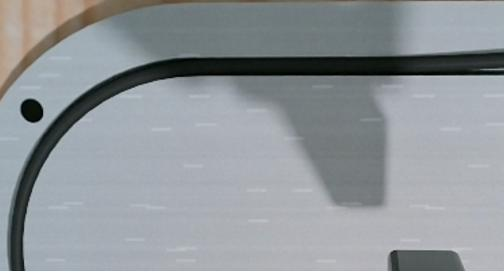

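Request:
move(
  target=[
    [0.1308,0.0845,-0.06,0,0,0,-1,-0.7,0,0,0,0,0,0,0,1,1,1],
    [0.1308,0.0845,-0.0767,0,0,0,-1,-0.7,0,0,0,0,0,0,0,1,1,1],
    [0.1308,0.0845,-0.0932,0,0,0,-1,-0.7,0,0,0,0,0,0,0,1,1,1],
  ],
  speed=[0.15,0.06,0.02],
  blend=[0.005,0.003,0],
)

Scene clock: 589.47 s.
left_arm: end_effector_position=(+0.4904, -0.1168, +0.0480) position_measured=233 object_status=3 end_effector_quat_wxyz=(+0.003, +0.682, +0.731, +0.000) | right_arm: end_effector_position=(+0.4357, -0.2514, +0.3810) position_measured=3 object_status=3 end_effector_quat_wxyz=(-0.049, +0.294, -0.628, +0.719)
Joint positions: left_arm=[-0.421 0.147 0.185 -2.388 -0.052 2.537 2.876] | right_arm=[-0.361 -0.61 0.343 -2.905 -1.902 2.078 2.108]
Joint velocities: left_arm=[-0.001 0 0.001 -0.001 0.001 0.001 0.004] | right_arm=[within noise]
Joint torques (N m): left_arm=[1 -28.57 0.27 19.16 0.13 3.47 0.29] | right_arm=[0.34 -8.88 -4.07 20.42 -1.35 -1.76 -0.03]
External joint torques (N m): left_arm=[0.94 3.35 -0.75 -0.6 -0.41 0.95 0.29] | right_arm=[0.4 -0.76 -0.98 -0.94 -0.38 0.34 0.05]
Flange force (N): left_arm=[-0.4 5.8 10.9] | right_arm=[8.2 -0.1 -1.0]
Wrist depth (mm): cam_left_wrist=[162 162 161 160 159 158 158 / 172 171 170 169 168 167 165 / 175 177 177 176 178 177 176 / 185 181 180 121 185 189 186 / 195 190 79 87 - 81 197 / - 64 76 - - 75 64 / - - - - - - -] | cam_right_wrist=[- - 2177 2093 2134 1697 1540 / 2053 - 2034 2369 2113 2177 1752 / 1497 - 2015 - - 2318 1609 / - 135 1724 - - 2015 1427 / - 135 1827 1697 - 2053 107 / - 1246 - 1409 - 1671 112 / - 1134 - 1261 1225 1518 -]
Hand target: left_arm +0.4907, -0.1173, +0.0456; +0.004, +0.684, +0.730, +0.000 | right_arm +0.4361, -0.2506, +0.3804; -0.049, +0.296, -0.628, +0.718
Off the commanded pose: left_arm 0.002 m, 0 deg | right_arm 0.001 m, 0 deg.
move: done

Request:
move(
  target=[
    [0,0,0.0155,0,0,0,-1,-0.7,0,0,0,0,0,0,0,1,1,1],
    [-0.0125,0.0048,0.0155,0,0,0,-1,-0.7,0,0,0,0,0,0,0,1,1,1],
    [-0.0125,0.0048,0,0,0,0,-1,-0.7,0,0,0,0,0,0,0,1,1,1],
  ],
  speed=[0.06,0.08,0.02],
  blend=[0.003,0.003,0],
)

Request:
move(
  target=[
    [0,0,0.0155,0,0,0,-1,-0.7,0,0,0,0,0,0,0,1,1,1],
    [-0.0125,0.0027,0.0155,0,0,0,-1,-0.7,0,0,0,0,0,0,0,1,1,1],
    [-0.0125,0.0027,0,0,0,0,-1,-0.7,0,0,0,0,0,0,0,1,1,1],
  ],
  speed=[0.06,0.08,0.02],
  blend=[0.003,0.003,0],
)

Scene clock: 590.63 s.
left_arm: end_effector_position=(+0.4827, -0.1151, +0.0479) position_measured=233 object_status=3 end_effector_quat_wxyz=(+0.003, +0.683, +0.731, -0.001) | right_arm: end_effector_position=(+0.4357, -0.2514, +0.3810) position_measured=3 object_status=3 end_effector_quat_wxyz=(-0.049, +0.294, -0.628, +0.719)
Joint positions: left_arm=[-0.421 0.128 0.185 -2.414 -0.05 2.545 2.877] | right_arm=[-0.361 -0.61 0.343 -2.905 -1.902 2.078 2.108]
Joint torques (N m): left_arm=[0.97 -27.5 0.57 18.55 0.47 3.67 0.3] | right_arm=[0.3 -8.88 -4.03 20.38 -1.33 -1.76 -0.06]
External joint torques (N m): left_arm=[0.95 3.65 -0.28 -1 -0.07 1.17 0.3] | right_arm=[0.33 -0.74 -0.98 -1 -0.36 0.33 0.02]
Flange force (N): left_arm=[0.2 4.8 12.0] | right_arm=[8.3 0.0 -1.1]
Wrist depth (mm): cam_left_wrist=[162 161 160 160 159 157 157 / 173 172 170 169 167 166 165 / 178 178 176 177 178 177 175 / 185 181 180 147 180 188 186 / 196 191 79 87 - 81 197 / - 64 76 - - 75 64 / - - - - - - -] | cam_right_wrist=[2093 - - 1752 1842 1925 1476 / - - 1796 - 2134 2597 1658 / - 1609 2156 - - 2177 - / - 135 1711 - 2343 1960 1364 / - 125 - - - 1996 106 / - - 1447 - - 1621 112 / - - - - - 1447 -]
Hand target: left_arm +0.4832, -0.1144, +0.0456; +0.004, +0.684, +0.730, +0.000 | right_arm +0.4361, -0.2506, +0.3804; -0.049, +0.296, -0.628, +0.718
Off the commanded pose: left_arm 0.002 m, 0 deg | right_arm 0.001 m, 0 deg.
move: done

Scene clock: 591.60 s.
left_arm: end_effector_position=(+0.4754, -0.1131, +0.0480) position_measured=233 object_status=3 end_effector_quat_wxyz=(+0.003, +0.684, +0.730, -0.001) | right_arm: end_effector_position=(+0.4357, -0.2514, +0.3810) position_measured=3 object_status=3 end_effector_quat_wxyz=(-0.049, +0.294, -0.628, +0.719)
Joint positions: left_arm=[-0.421 0.11 0.186 -2.44 -0.045 2.552 2.877] | right_arm=[-0.361 -0.61 0.343 -2.905 -1.902 2.078 2.108]
Joint torques (N m): left_arm=[1.03 -26.75 0.78 18.44 0.56 3.69 0.18] | right_arm=[0.31 -8.9 -4.09 20.37 -1.36 -1.75 -0.07]
External joint torques (N m): left_arm=[0.9 3.64 -0.05 -1.02 0.03 1.18 0.18] | right_arm=[0.31 -0.77 -1.06 -1.02 -0.38 0.34 0.01]
Flange force (N): left_arm=[0.1 4.6 12.0] | right_arm=[8.7 -0.1 -1.0]
Wrist depth (mm): cam_left_wrist=[163 161 161 161 159 157 157 / 172 171 170 169 168 166 165 / 181 177 177 177 178 177 175 / 184 180 179 147 177 188 186 / 196 - 79 87 - 82 197 / - 64 76 - - 75 64 / - - - - - - -] | cam_right_wrist=[2073 - 1752 - 1925 - 1437 / - 2422 - - - 2053 1711 / - - - 2156 - 2269 1671 / - 135 - - - 1960 1400 / - 125 - - - 1978 106 / - - 1211 - - 1697 - / - - - 1299 - 1253 -]
Hand target: left_arm +0.4757, -0.1128, +0.0456; +0.004, +0.684, +0.730, +0.000 | right_arm +0.4361, -0.2506, +0.3804; -0.049, +0.296, -0.628, +0.718
Off the commanded pose: left_arm 0.002 m, 0 deg | right_arm 0.001 m, 0 deg.
move: done

Request:
move(
  target=[
    [0,0,0.02,0,0,0,-1,-0.7,0,0,0,0,0,0,0,1,1,1],
    [-0.1378,-0.0098,0.0165,0,0,0,-1,-0.7,0,0,0,0,0,0,0,1,1,1],
    [-0.1378,-0.0098,0.001,0,0,0,-1,-0.7,0,0,0,0,0,0,0,1,1,1],
  ],
  speed=[0.06,0.15,0.02],
  blend=[0.003,0.003,0],
)

Request:
move(
  target=[
    [0,0,0.0155,0,0,0,-1,-0.7,0,0,0,0,0,0,0,1,1,1],
    [0.0125,0.0012,0.0155,0,0,0,-1,-0.7,0,0,0,0,0,0,0,1,1,1],
    [0.0125,0.0012,0,0,0,0,-1,-0.7,0,0,0,0,0,0,0,1,1,1],
  ],
  speed=[0.06,0.08,0.02],
  blend=[0.003,0.003,0],
)

Request:
move(
  target=[
    [0,0,0.0155,0,0,0,-1,-0.7,0,0,0,0,0,0,0,1,1,1],
    [0.0125,0.0012,0.0155,0,0,0,-1,-0.7,0,0,0,0,0,0,0,1,1,1],
    [0.0125,0.0012,0,0,0,0,-1,-0.7,0,0,0,0,0,0,0,1,1,1],
  ],
  speed=[0.06,0.08,0.02],
  blend=[0.003,0.003,0],
)

Scene clock: 593.80 s.
left_arm: end_effector_position=(+0.3921, -0.1193, +0.0482) position_measured=233 object_status=3 end_effector_quat_wxyz=(+0.003, +0.686, +0.727, -0.002) | right_arm: end_effector_position=(+0.4357, -0.2514, +0.3810) position_measured=3 object_status=3 end_effector_quat_wxyz=(-0.049, +0.294, -0.628, +0.719)
Joint positions: left_arm=[-0.442 -0.089 0.154 -2.696 0.015 2.611 2.782] | right_arm=[-0.361 -0.61 0.343 -2.905 -1.902 2.078 2.108]
Joint velocities: left_arm=[0 0.001 0.001 0 -0.001 0.001 -0.005] | right_arm=[within noise]
Joint torques (N m): left_arm=[1.55 -19.7 -0.26 17.68 0.66 3.97 -0.19] | right_arm=[0.27 -8.9 -4.03 20.33 -1.34 -1.77 -0.04]
External joint torques (N m): left_arm=[1.57 3.28 0.19 -0.98 0.17 1.47 -0.19] | right_arm=[0.31 -0.64 -0.96 -1.18 -0.36 0.34 0.04]
Flange force (N): left_arm=[0.1 4.5 13.9] | right_arm=[8.2 0.4 -1.1]
Wrist depth (mm): cam_left_wrist=[162 162 160 159 158 157 156 / 173 171 170 168 168 167 165 / 183 182 181 178 176 176 175 / 196 191 180 130 173 176 176 / 211 195 79 87 - 81 184 / - 64 76 - - 75 64 / - - - - - - -] | cam_right_wrist=[2422 2053 - - - - 1497 / 2093 - - - - - 1811 / 1711 1724 - 1697 2763 2395 1697 / - 146 1752 1978 - 150 1437 / - 125 - 1633 1752 - 107 / - - - - 1842 1697 112 / - - - - - - -]
Hand target: left_arm +0.3930, -0.1187, +0.0462; +0.004, +0.684, +0.730, +0.000 | right_arm +0.4361, -0.2506, +0.3804; -0.049, +0.296, -0.628, +0.718
Off the commanded pose: left_arm 0.002 m, 0 deg | right_arm 0.001 m, 0 deg.
move: done

Scene clock: 594.77 s.
left_arm: end_effector_position=(+0.3998, -0.1186, +0.0483) position_measured=233 object_status=3 end_effector_quat_wxyz=(+0.003, +0.684, +0.729, +0.000) | right_arm: end_effector_position=(+0.4357, -0.2514, +0.3810) position_measured=3 object_status=3 end_effector_quat_wxyz=(-0.049, +0.294, -0.628, +0.719)
Joint positions: left_arm=[-0.44 -0.071 0.156 -2.674 0.016 2.609 2.78] | right_arm=[-0.361 -0.61 0.343 -2.905 -1.902 2.078 2.108]
Joint torques (N m): left_arm=[1.41 -20.64 0.08 17.87 0.29 3.77 0.2] | right_arm=[0.31 -8.85 -4.02 20.38 -1.36 -1.76 -0.09]
External joint torques (N m): left_arm=[1.42 3.07 0.43 -0.87 -0.19 1.26 0.2] | right_arm=[0.31 -0.72 -1 -1.04 -0.38 0.33 0]
Flange force (N): left_arm=[0.8 5.2 13.0] | right_arm=[8.4 0.0 -1.0]
Wrist depth (mm): cam_left_wrist=[163 161 161 159 159 157 157 / 172 171 170 169 168 166 166 / 183 182 178 178 175 176 175 / 196 190 180 130 174 175 182 / 211 191 79 87 - 81 185 / - 64 76 - - 75 64 / - - - - - - -] | cam_right_wrist=[- - 2073 2913 1942 - 1507 / - 2222 - - - 2093 1858 / - - 1633 - 2536 2506 1609 / - 135 1738 - - 1858 1391 / - 125 - - - 1858 107 / - - - 1597 - 1724 - / - 1089 - - - 1466 -]
Hand target: left_arm +0.4005, -0.1179, +0.0462; +0.004, +0.684, +0.730, +0.000 | right_arm +0.4361, -0.2506, +0.3804; -0.049, +0.296, -0.628, +0.718
Off the commanded pose: left_arm 0.002 m, 0 deg | right_arm 0.001 m, 0 deg.
move: done

Scene clock: 595.73 s.
left_arm: end_effector_position=(+0.4075, -0.1176, +0.0482) position_measured=233 object_status=3 end_effector_quat_wxyz=(+0.003, +0.683, +0.731, +0.000) | right_arm: end_effector_position=(+0.4357, -0.2514, +0.3810) position_measured=3 object_status=3 end_effector_quat_wxyz=(-0.049, +0.294, -0.628, +0.719)
Joint positions: left_arm=[-0.438 -0.053 0.16 -2.652 0.012 2.605 2.786] | right_arm=[-0.361 -0.61 0.343 -2.905 -1.902 2.078 2.108]
Joint velocities: left_arm=[0.001 0.001 0 0 -0.005 0 0.004] | right_arm=[within noise]
Joint torques (N m): left_arm=[1.31 -21.3 0.1 17.96 0.3 3.7 0.33] | right_arm=[0.24 -8.89 -4.01 20.4 -1.33 -1.76 -0.07]
External joint torques (N m): left_arm=[1.32 3.09 0.39 -0.9 -0.18 1.17 0.33] | right_arm=[0.25 -0.75 -0.97 -1.07 -0.35 0.34 0.01]
Flange force (N): left_arm=[1.0 5.2 12.6] | right_arm=[8.5 0.0 -1.1]
Wrist depth (mm): cam_left_wrist=[163 162 161 159 158 158 157 / 173 171 170 169 168 167 166 / 183 181 178 178 176 176 176 / 195 184 179 121 174 176 184 / 209 192 79 87 - 82 187 / - 64 76 - - 75 64 / - - - - - - -] | cam_right_wrist=[- 2245 - - 1891 - 1427 / 1996 - - - - - 1752 / 1697 1781 1827 2506 - 2369 1658 / 1456 146 1738 1978 2134 1925 1382 / - 135 - - 1811 1858 107 / - - - 1573 - 1645 - / - - 1123 - 1373 1487 -]
Hand target: left_arm +0.4080, -0.1172, +0.0462; +0.004, +0.684, +0.730, +0.000 | right_arm +0.4361, -0.2506, +0.3804; -0.049, +0.296, -0.628, +0.718
Off the commanded pose: left_arm 0.002 m, 0 deg | right_arm 0.001 m, 0 deg.
move: done

Request:
move(
  target=[
    [0,0,0.0263,0,0,0,-1,-0.7,0,0,0,0,0,0,0,1,1,1],
    [0.0587,0.0413,0.023,0,0,0,-1,-0.7,0,0,0,0,0,0,0,1,1,1],
    [0.0587,0.0413,0.0033,0,0,0,-1,-0.7,0,0,0,0,0,0,0,1,1,1],
  ],
  speed=[0.06,0.1,0.03],
  blend=[0.003,0.003,0],
)

Request:
move(
  target=[
    [0.0011,-0.0117,0,0,0,0,-1,-0.7,0,0,0,0,0,0,0,1,1,1],
  ],
  speed=[0.02],
  cameras=["cam_left_wrist"],
)

Request:
zoom_image(
  camera="cam_left_wrist",
  region=[180, 180, 530, 440],
)

Scene clock: 598.10 s.
left_arm: end_effector_position=(+0.4432, -0.0931, +0.0492) position_measured=233 object_status=3 end_effector_quat_wxyz=(+0.003, +0.683, +0.731, +0.001) | right_arm: end_effector_position=(+0.4357, -0.2514, +0.3810) position_measured=3 object_status=3 end_effector_quat_wxyz=(-0.049, +0.294, -0.628, +0.719)
Joint positions: left_arm=[-0.409 0.017 0.202 -2.561 -0.011 2.584 2.877] | right_arm=[-0.361 -0.61 0.343 -2.905 -1.902 2.078 2.108]
Joint velocities: left_arm=[0 0.001 0 0.001 -0.001 0 0.007] | right_arm=[within noise]
Joint torques (N m): left_arm=[0.91 -25.49 -0.07 18.64 0.14 2.85 0.38] | right_arm=[0.36 -8.88 -4.09 20.38 -1.34 -1.75 -0.07]
External joint torques (N m): left_arm=[0.94 1.33 -0.16 -0.46 -0.37 0.33 0.38] | right_arm=[0.34 -0.71 -1.06 -1.1 -0.37 0.34 0.02]
Flange force (N): left_arm=[1.1 2.6 5.1] | right_arm=[8.6 0.1 -1.1]
Wrist depth (mm): cam_left_wrist=[163 163 162 161 159 158 158 / 173 172 171 170 169 167 167 / 184 183 182 180 179 178 177 / 194 187 188 147 185 189 188 / 196 192 79 87 - 81 198 / - 64 76 - - 75 64 / - - - - - - -] | cam_right_wrist=[- 2293 - - - - 1437 / 1891 2073 2422 - - - 1781 / - - 1858 2395 - 2222 1597 / - 135 1842 - 2245 1842 125 / - 135 1645 - - 1925 107 / - 1246 - 1437 - 1658 112 / - - 1198 1322 - 1476 -]
Hand target: left_arm +0.4433, -0.0924, +0.0482; +0.004, +0.684, +0.730, +0.000 | right_arm +0.4361, -0.2506, +0.3804; -0.049, +0.296, -0.628, +0.718
Off the commanded pose: left_arm 0.001 m, 0 deg | right_arm 0.001 m, 0 deg.
move: done

Scene clock: 598.80 s.
left_arm: end_effector_position=(+0.4441, -0.0978, +0.0489) position_measured=233 object_status=3 end_effector_quat_wxyz=(+0.004, +0.686, +0.728, +0.001) | right_arm: end_effector_position=(+0.4357, -0.2514, +0.3810) position_measured=3 object_status=3 end_effector_quat_wxyz=(-0.049, +0.294, -0.628, +0.719)
Joint positions: left_arm=[-0.413 0.022 0.196 -2.555 -0.013 2.584 2.877] | right_arm=[-0.361 -0.61 0.343 -2.905 -1.902 2.078 2.108]
Joint torques (N m): left_arm=[0.33 -25.69 -0.39 19.04 0.14 2.62 -0.2] | right_arm=[0.32 -8.9 -4.03 20.39 -1.35 -1.74 -0.07]
External joint torques (N m): left_arm=[0.22 1.5 -0.64 -0.18 -0.36 0.08 -0.2] | right_arm=[0.29 -0.82 -1.02 -0.98 -0.38 0.34 0.01]
Flange force (N): left_arm=[-1.7 3.0 4.4] | right_arm=[8.7 -0.2 -1.0]
Wrist depth (mm): cam_left_wrist=[163 163 162 160 160 158 158 / 173 171 170 170 169 168 166 / 184 182 181 180 178 178 177 / 190 185 185 147 180 189 188 / 196 191 79 87 - 81 199 / - 64 76 - - 75 64 / - - - - - - -] | cam_right_wrist=[- - 2222 1978 - - 1427 / 2093 - 2318 - - - 1724 / - - 1658 - - 3266 1633 / 1447 135 1573 1978 - 150 1382 / - 125 1633 - 2661 1996 107 / - - 1487 1268 - 2053 112 / - - - - - 1447 -]
Hand target: left_arm +0.4439, -0.0995, +0.0482; +0.004, +0.684, +0.730, +0.000 | right_arm +0.4361, -0.2506, +0.3804; -0.049, +0.296, -0.628, +0.718
Off the commanded pose: left_arm 0.002 m, 0 deg | right_arm 0.001 m, 0 deg.
move: done
Images, in order (width x height): cam_left_wrist 672x504.

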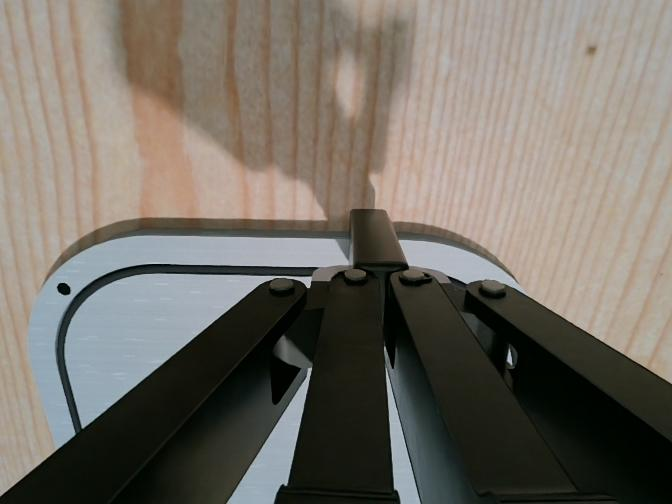

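Scaled by 1.440 from the camera's 672x504 image, which has a finer 960x720 frame.

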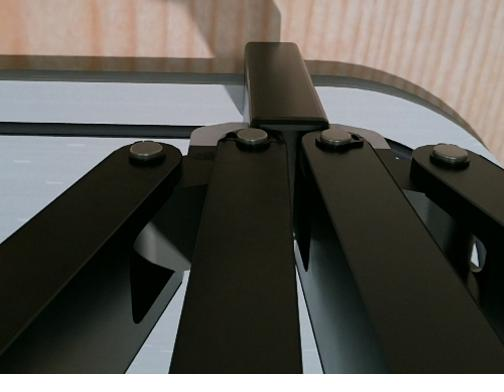

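Request:
move(
  target=[
    [0.0002,-0.0035,0,0,0,0,-1,-0.7,0,0,0,0,0,0,0,1,1,1],
  ],
  speed=[0.02],
)

Scene clock: 599.90 s.
left_arm: end_effector_position=(+0.4444, -0.0999, +0.0490) position_measured=233 object_status=3 end_effector_quat_wxyz=(+0.004, +0.687, +0.727, +0.001) | right_arm: end_effector_position=(+0.4357, -0.2514, +0.3810) position_measured=3 object_status=3 end_effector_quat_wxyz=(-0.049, +0.294, -0.628, +0.719)
Joint positions: left_arm=[-0.415 0.024 0.194 -2.553 -0.014 2.584 2.875] | right_arm=[-0.361 -0.61 0.343 -2.905 -1.902 2.078 2.108]
Joint torques (N m): left_arm=[0.31 -25.77 -0.49 19.06 0.13 2.56 -0.2] | right_arm=[0.29 -8.88 -3.99 20.4 -1.34 -1.77 -0.06]
External joint torques (N m): left_arm=[0.36 1.26 -0.59 -0.04 -0.38 0.05 -0.2] | right_arm=[0.27 -0.67 -0.98 -1.05 -0.36 0.32 0.03]
Flange force (N): left_arm=[-1.5 2.9 3.7] | right_arm=[8.1 0.2 -0.9]
Wrist depth (mm): cam_left_wrist=[163 163 161 160 160 158 158 / 173 172 170 170 169 168 166 / 183 182 181 180 179 178 176 / 190 184 182 147 179 187 187 / 197 191 79 87 - 81 198 / - 64 76 - - 75 64 / - - - - - - -] | cam_right_wrist=[- 2994 - - - - 1487 / 2073 2293 4586 - - - 1767 / 1497 - 1658 - 2763 2177 1597 / 1487 135 2053 - 2343 150 1347 / - 125 - - 1781 - 107 / - - - - 1609 1671 - / - 1134 - - - 1447 -]
Hand target: left_arm +0.4440, -0.1016, +0.0482; +0.004, +0.684, +0.730, +0.000 | right_arm +0.4361, -0.2506, +0.3804; -0.049, +0.296, -0.628, +0.718
Off the commanded pose: left_arm 0.002 m, 0 deg | right_arm 0.001 m, 0 deg.
move: done

Request:
move(
  target=[
    [0,0,0.03,0,0,0,-1,-0.7,0,0,0,0,0,0,0,1,1,1],
    [-0.02,-0.1107,0.0888,0,0,0,-1,-0.7,0,0,0,0,0,0,0,1,1,1],
  ],
  speed=[0.1,0.2],
  blend=[0.01,0],
  cameras=["cam_left_wrist"],
)

Request:
zoom_image(
  camera="cam_left_wrist",
  region=[300, 80, 560, 220],
)

Scene clock: 601.87 s.
left_arm: end_effector_position=(+0.4322, -0.1685, +0.1012) position_measured=233 object_status=3 end_effector_quat_wxyz=(+0.005, +0.686, +0.728, -0.001) | right_arm: end_effector_position=(+0.4357, -0.2514, +0.3810) position_measured=3 object_status=3 end_effector_quat_wxyz=(-0.049, +0.294, -0.628, +0.719)
Joint positions: left_arm=[-0.478 -0.075 0.11 -2.499 0.003 2.433 2.711] | right_arm=[-0.361 -0.61 0.343 -2.905 -1.902 2.078 2.108]
Joint velocities: left_arm=[-0.001 0 0.001 0 0 0 -0.006] | right_arm=[within noise]
Joint torques (N m): left_arm=[0.72 -25.53 -0.66 21.13 0.89 2.26 -0.25] | right_arm=[0.3 -8.89 -4.11 20.37 -1.34 -1.75 -0.04]
External joint torques (N m): left_arm=[0.68 0.69 -0.39 -0.1 0.28 -0.25 -0.25] | right_arm=[0.37 -0.76 -1.02 -1.06 -0.37 0.36 0.05]
Flange force (N): left_arm=[-0.8 1.2 0.6] | right_arm=[8.6 0.0 -1.2]
Wrist depth (mm): cam_left_wrist=[210 208 208 206 205 204 202 / 222 214 208 210 207 209 213 / 237 224 221 220 219 219 227 / 253 239 237 131 228 232 242 / 272 252 79 87 - 82 256 / - 64 76 - - 75 64 / - - - - - - -] | cam_right_wrist=[2200 - - 2343 - 1811 1466 / 2015 1891 2629 - - - 1858 / 1382 - - - - 2293 1645 / 1427 135 1507 - 2293 2015 1356 / - 125 - - 1942 1908 107 / - - 1347 - - 1645 - / - - 1239 1306 1507 1466 -]
Hand target: left_arm +0.4320, -0.1680, +0.1015; +0.004, +0.684, +0.730, +0.000 | right_arm +0.4361, -0.2506, +0.3804; -0.049, +0.296, -0.628, +0.718
Off the commanded pose: left_arm 0.001 m, 0 deg | right_arm 0.001 m, 0 deg.
move: done; blend cut to 0.009 m at target 1
Images, in order (width x height): cam_left_wrist 672x504.

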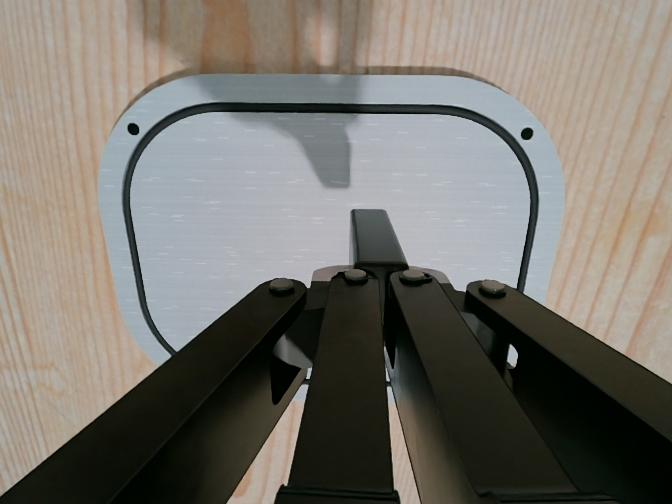

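Scaled by 1.938 from the camera's 672x504 image, which has a finer 960x720 frame.

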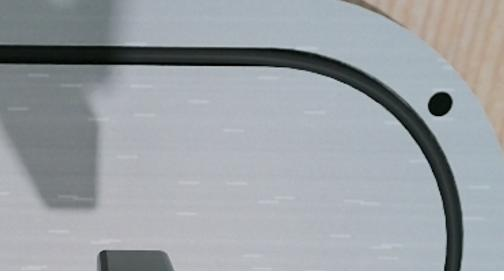

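Request:
move(
  target=[
    [-0.0275,0.0853,-0.06,0,0,0,-1,-0.7,0,0,0,0,0,0,0,1,1,1],
    [-0.0275,0.0853,-0.0767,0,0,0,-1,-0.7,0,0,0,0,0,0,0,1,1,1],
    [-0.0275,0.0853,-0.0925,0,0,0,-1,-0.7,0,0,0,0,0,0,0,1,1,1],
  ],
  speed=[0.15,0.06,0.02],
  blend=[0.005,0.003,0],
)

Request:
move(
  target=[
    [0,0,0.0155,0,0,0,-1,-0.7,0,0,0,0,0,0,0,1,1,1],
    [0.0125,0.0011,0.0155,0,0,0,-1,-0.7,0,0,0,0,0,0,0,1,1,1],
    [0.0125,0.0011,0,0,0,0,-1,-0.7,0,0,0,0,0,0,0,1,1,1],
  ],
  speed=[0.06,0.08,0.02],
  blend=[0.003,0.003,0],
)

Request:
move(
  target=[
    [0,0,0.0155,0,0,0,-1,-0.7,0,0,0,0,0,0,0,1,1,1],
    [0.0125,0.0011,0.0155,0,0,0,-1,-0.7,0,0,0,0,0,0,0,1,1,1],
    [0.0125,0.0011,0,0,0,0,-1,-0.7,0,0,0,0,0,0,0,1,1,1],
  ],
  speed=[0.06,0.08,0.02],
  blend=[0.003,0.003,0],
)

Scene clock: 604.07 s.
left_arm: end_effector_position=(+0.4154, -0.1170, +0.0483) position_measured=233 object_status=3 end_effector_quat_wxyz=(+0.003, +0.682, +0.731, +0.000) | right_arm: end_effector_position=(+0.4357, -0.2514, +0.3810) position_measured=3 object_status=3 end_effector_quat_wxyz=(-0.049, +0.294, -0.628, +0.719)
Joint positions: left_arm=[-0.436 -0.034 0.164 -2.629 0.006 2.601 2.796] | right_arm=[-0.361 -0.61 0.343 -2.905 -1.902 2.078 2.108]
Joint velocities: left_arm=[0.001 0.001 0 -0.001 0 0.002 0.004] | right_arm=[within noise]
Joint torques (N m): left_arm=[1.21 -21.88 0.14 17.92 0.25 3.59 0.32] | right_arm=[0.37 -8.92 -4.07 20.36 -1.33 -1.74 -0.06]
External joint torques (N m): left_arm=[1.12 3.14 0.23 -0.94 -0.23 1.08 0.32] | right_arm=[0.36 -0.76 -1.04 -1.1 -0.36 0.35 0.02]
Flange force (N): left_arm=[0.6 5.0 12.3] | right_arm=[8.8 0.0 -1.3]
Wrist depth (mm): cam_left_wrist=[163 161 161 159 159 158 157 / 172 171 170 169 168 167 165 / 183 182 179 177 176 177 175 / 195 182 180 131 175 176 185 / 209 191 79 87 - 81 196 / - 64 76 - - 75 64 / - - - - - - -] | cam_right_wrist=[- 2369 3477 1996 1456 - 1476 / - 2395 2177 - 2661 - 1738 / - - 1597 2422 - 2222 1633 / - 135 1796 1996 1960 1908 1364 / - 147 - - - - 107 / - 1261 1437 - 1842 1487 112 / - 1117 1331 1364 1507 1551 -]
Hand target: left_arm +0.4155, -0.1168, +0.0460; +0.004, +0.684, +0.730, +0.000 | right_arm +0.4361, -0.2506, +0.3804; -0.049, +0.296, -0.628, +0.718
Off the commanded pose: left_arm 0.002 m, 0 deg | right_arm 0.001 m, 0 deg.
move: done

Scene clock: 605.07 s.
left_arm: end_effector_position=(+0.4225, -0.1169, +0.0482) position_measured=233 object_status=3 end_effector_quat_wxyz=(+0.003, +0.683, +0.731, +0.000) | right_arm: end_effector_position=(+0.4357, -0.2514, +0.3810) position_measured=3 object_status=3 end_effector_quat_wxyz=(-0.049, +0.294, -0.628, +0.719)
Joint positions: left_arm=[-0.435 -0.016 0.167 -2.607 0 2.596 2.806] | right_arm=[-0.361 -0.61 0.343 -2.905 -1.902 2.078 2.108]
Joint velocities: left_arm=[-0.001 0.001 0.001 0 -0.002 0 0.006] | right_arm=[within noise]
Joint torques (N m): left_arm=[1.28 -22.45 0.26 18.14 0.22 3.68 0.36] | right_arm=[0.32 -8.94 -4.06 20.38 -1.33 -1.76 -0.05]
External joint torques (N m): left_arm=[1.28 3.25 0.35 -0.76 -0.28 1.17 0.36] | right_arm=[0.32 -0.82 -1.03 -1.05 -0.36 0.33 0.03]
Flange force (N): left_arm=[0.8 5.8 12.7] | right_arm=[8.8 -0.1 -1.2]
Wrist depth (mm): cam_left_wrist=[163 161 161 159 158 158 156 / 172 172 170 168 168 167 165 / 183 181 179 176 176 176 176 / 193 181 180 147 175 177 186 / 207 188 79 87 - 82 197 / - 64 76 - - 75 64 / - - - - - - -] | cam_right_wrist=[- 2269 1908 2015 1874 1960 1427 / - - - 2422 2449 2222 1908 / 1724 1858 - - - 2318 1418 / - 135 1752 - - 149 1356 / - 135 - - - 1996 107 / - - - - 1811 1633 112 / - 1083 1246 - 1314 1487 -]
Hand target: left_arm +0.4230, -0.1161, +0.0460; +0.004, +0.684, +0.730, +0.000 | right_arm +0.4361, -0.2506, +0.3804; -0.049, +0.296, -0.628, +0.718
Off the commanded pose: left_arm 0.002 m, 0 deg | right_arm 0.001 m, 0 deg.
move: done

Scene clock: 606.07 s.
left_arm: end_effector_position=(+0.4299, -0.1163, +0.0482) position_measured=233 object_status=3 end_effector_quat_wxyz=(+0.003, +0.683, +0.731, +0.000) | right_arm: end_effector_position=(+0.4357, -0.2514, +0.3810) position_measured=3 object_status=3 end_effector_quat_wxyz=(-0.049, +0.294, -0.628, +0.719)
Joint positions: left_arm=[-0.433 0.002 0.17 -2.584 -0.006 2.591 2.816] | right_arm=[-0.361 -0.61 0.343 -2.905 -1.902 2.078 2.108]
Joint velocities: left_arm=[0 -0.001 0 0.002 -0.003 0.001 0.006] | right_arm=[within noise]
Joint torques (N m): left_arm=[1.28 -23.22 0.39 18.2 0.31 3.66 0.19] | right_arm=[0.31 -8.91 -4.04 20.37 -1.34 -1.77 -0.1]
External joint torques (N m): left_arm=[1.34 2.9 0.44 -0.59 -0.19 1.18 0.19] | right_arm=[0.34 -0.75 -0.97 -1.1 -0.36 0.34 -0.02]
Flange force (N): left_arm=[0.8 5.2 11.4] | right_arm=[8.6 0.0 -1.3]
Wrist depth (mm): cam_left_wrist=[163 162 161 159 159 158 157 / 173 172 170 169 168 166 165 / 182 180 177 177 176 177 176 / 190 181 181 131 175 180 187 / 201 191 79 87 - 81 197 / - 64 76 - - 75 64 / - - - - - - -] | cam_right_wrist=[2269 - 1891 1767 2222 - 1418 / - - - 2318 3124 - 1796 / 1633 - - - - 2177 1658 / 1427 134 1891 - 2536 148 1400 / - 126 1960 - 1996 1811 107 / - - 1373 - - 1738 111 / - 1159 1232 - 1427 1529 -]
Hand target: left_arm +0.4305, -0.1155, +0.0460; +0.004, +0.684, +0.730, +0.000 | right_arm +0.4361, -0.2506, +0.3804; -0.049, +0.296, -0.628, +0.718
Off the commanded pose: left_arm 0.002 m, 0 deg | right_arm 0.001 m, 0 deg.
move: done


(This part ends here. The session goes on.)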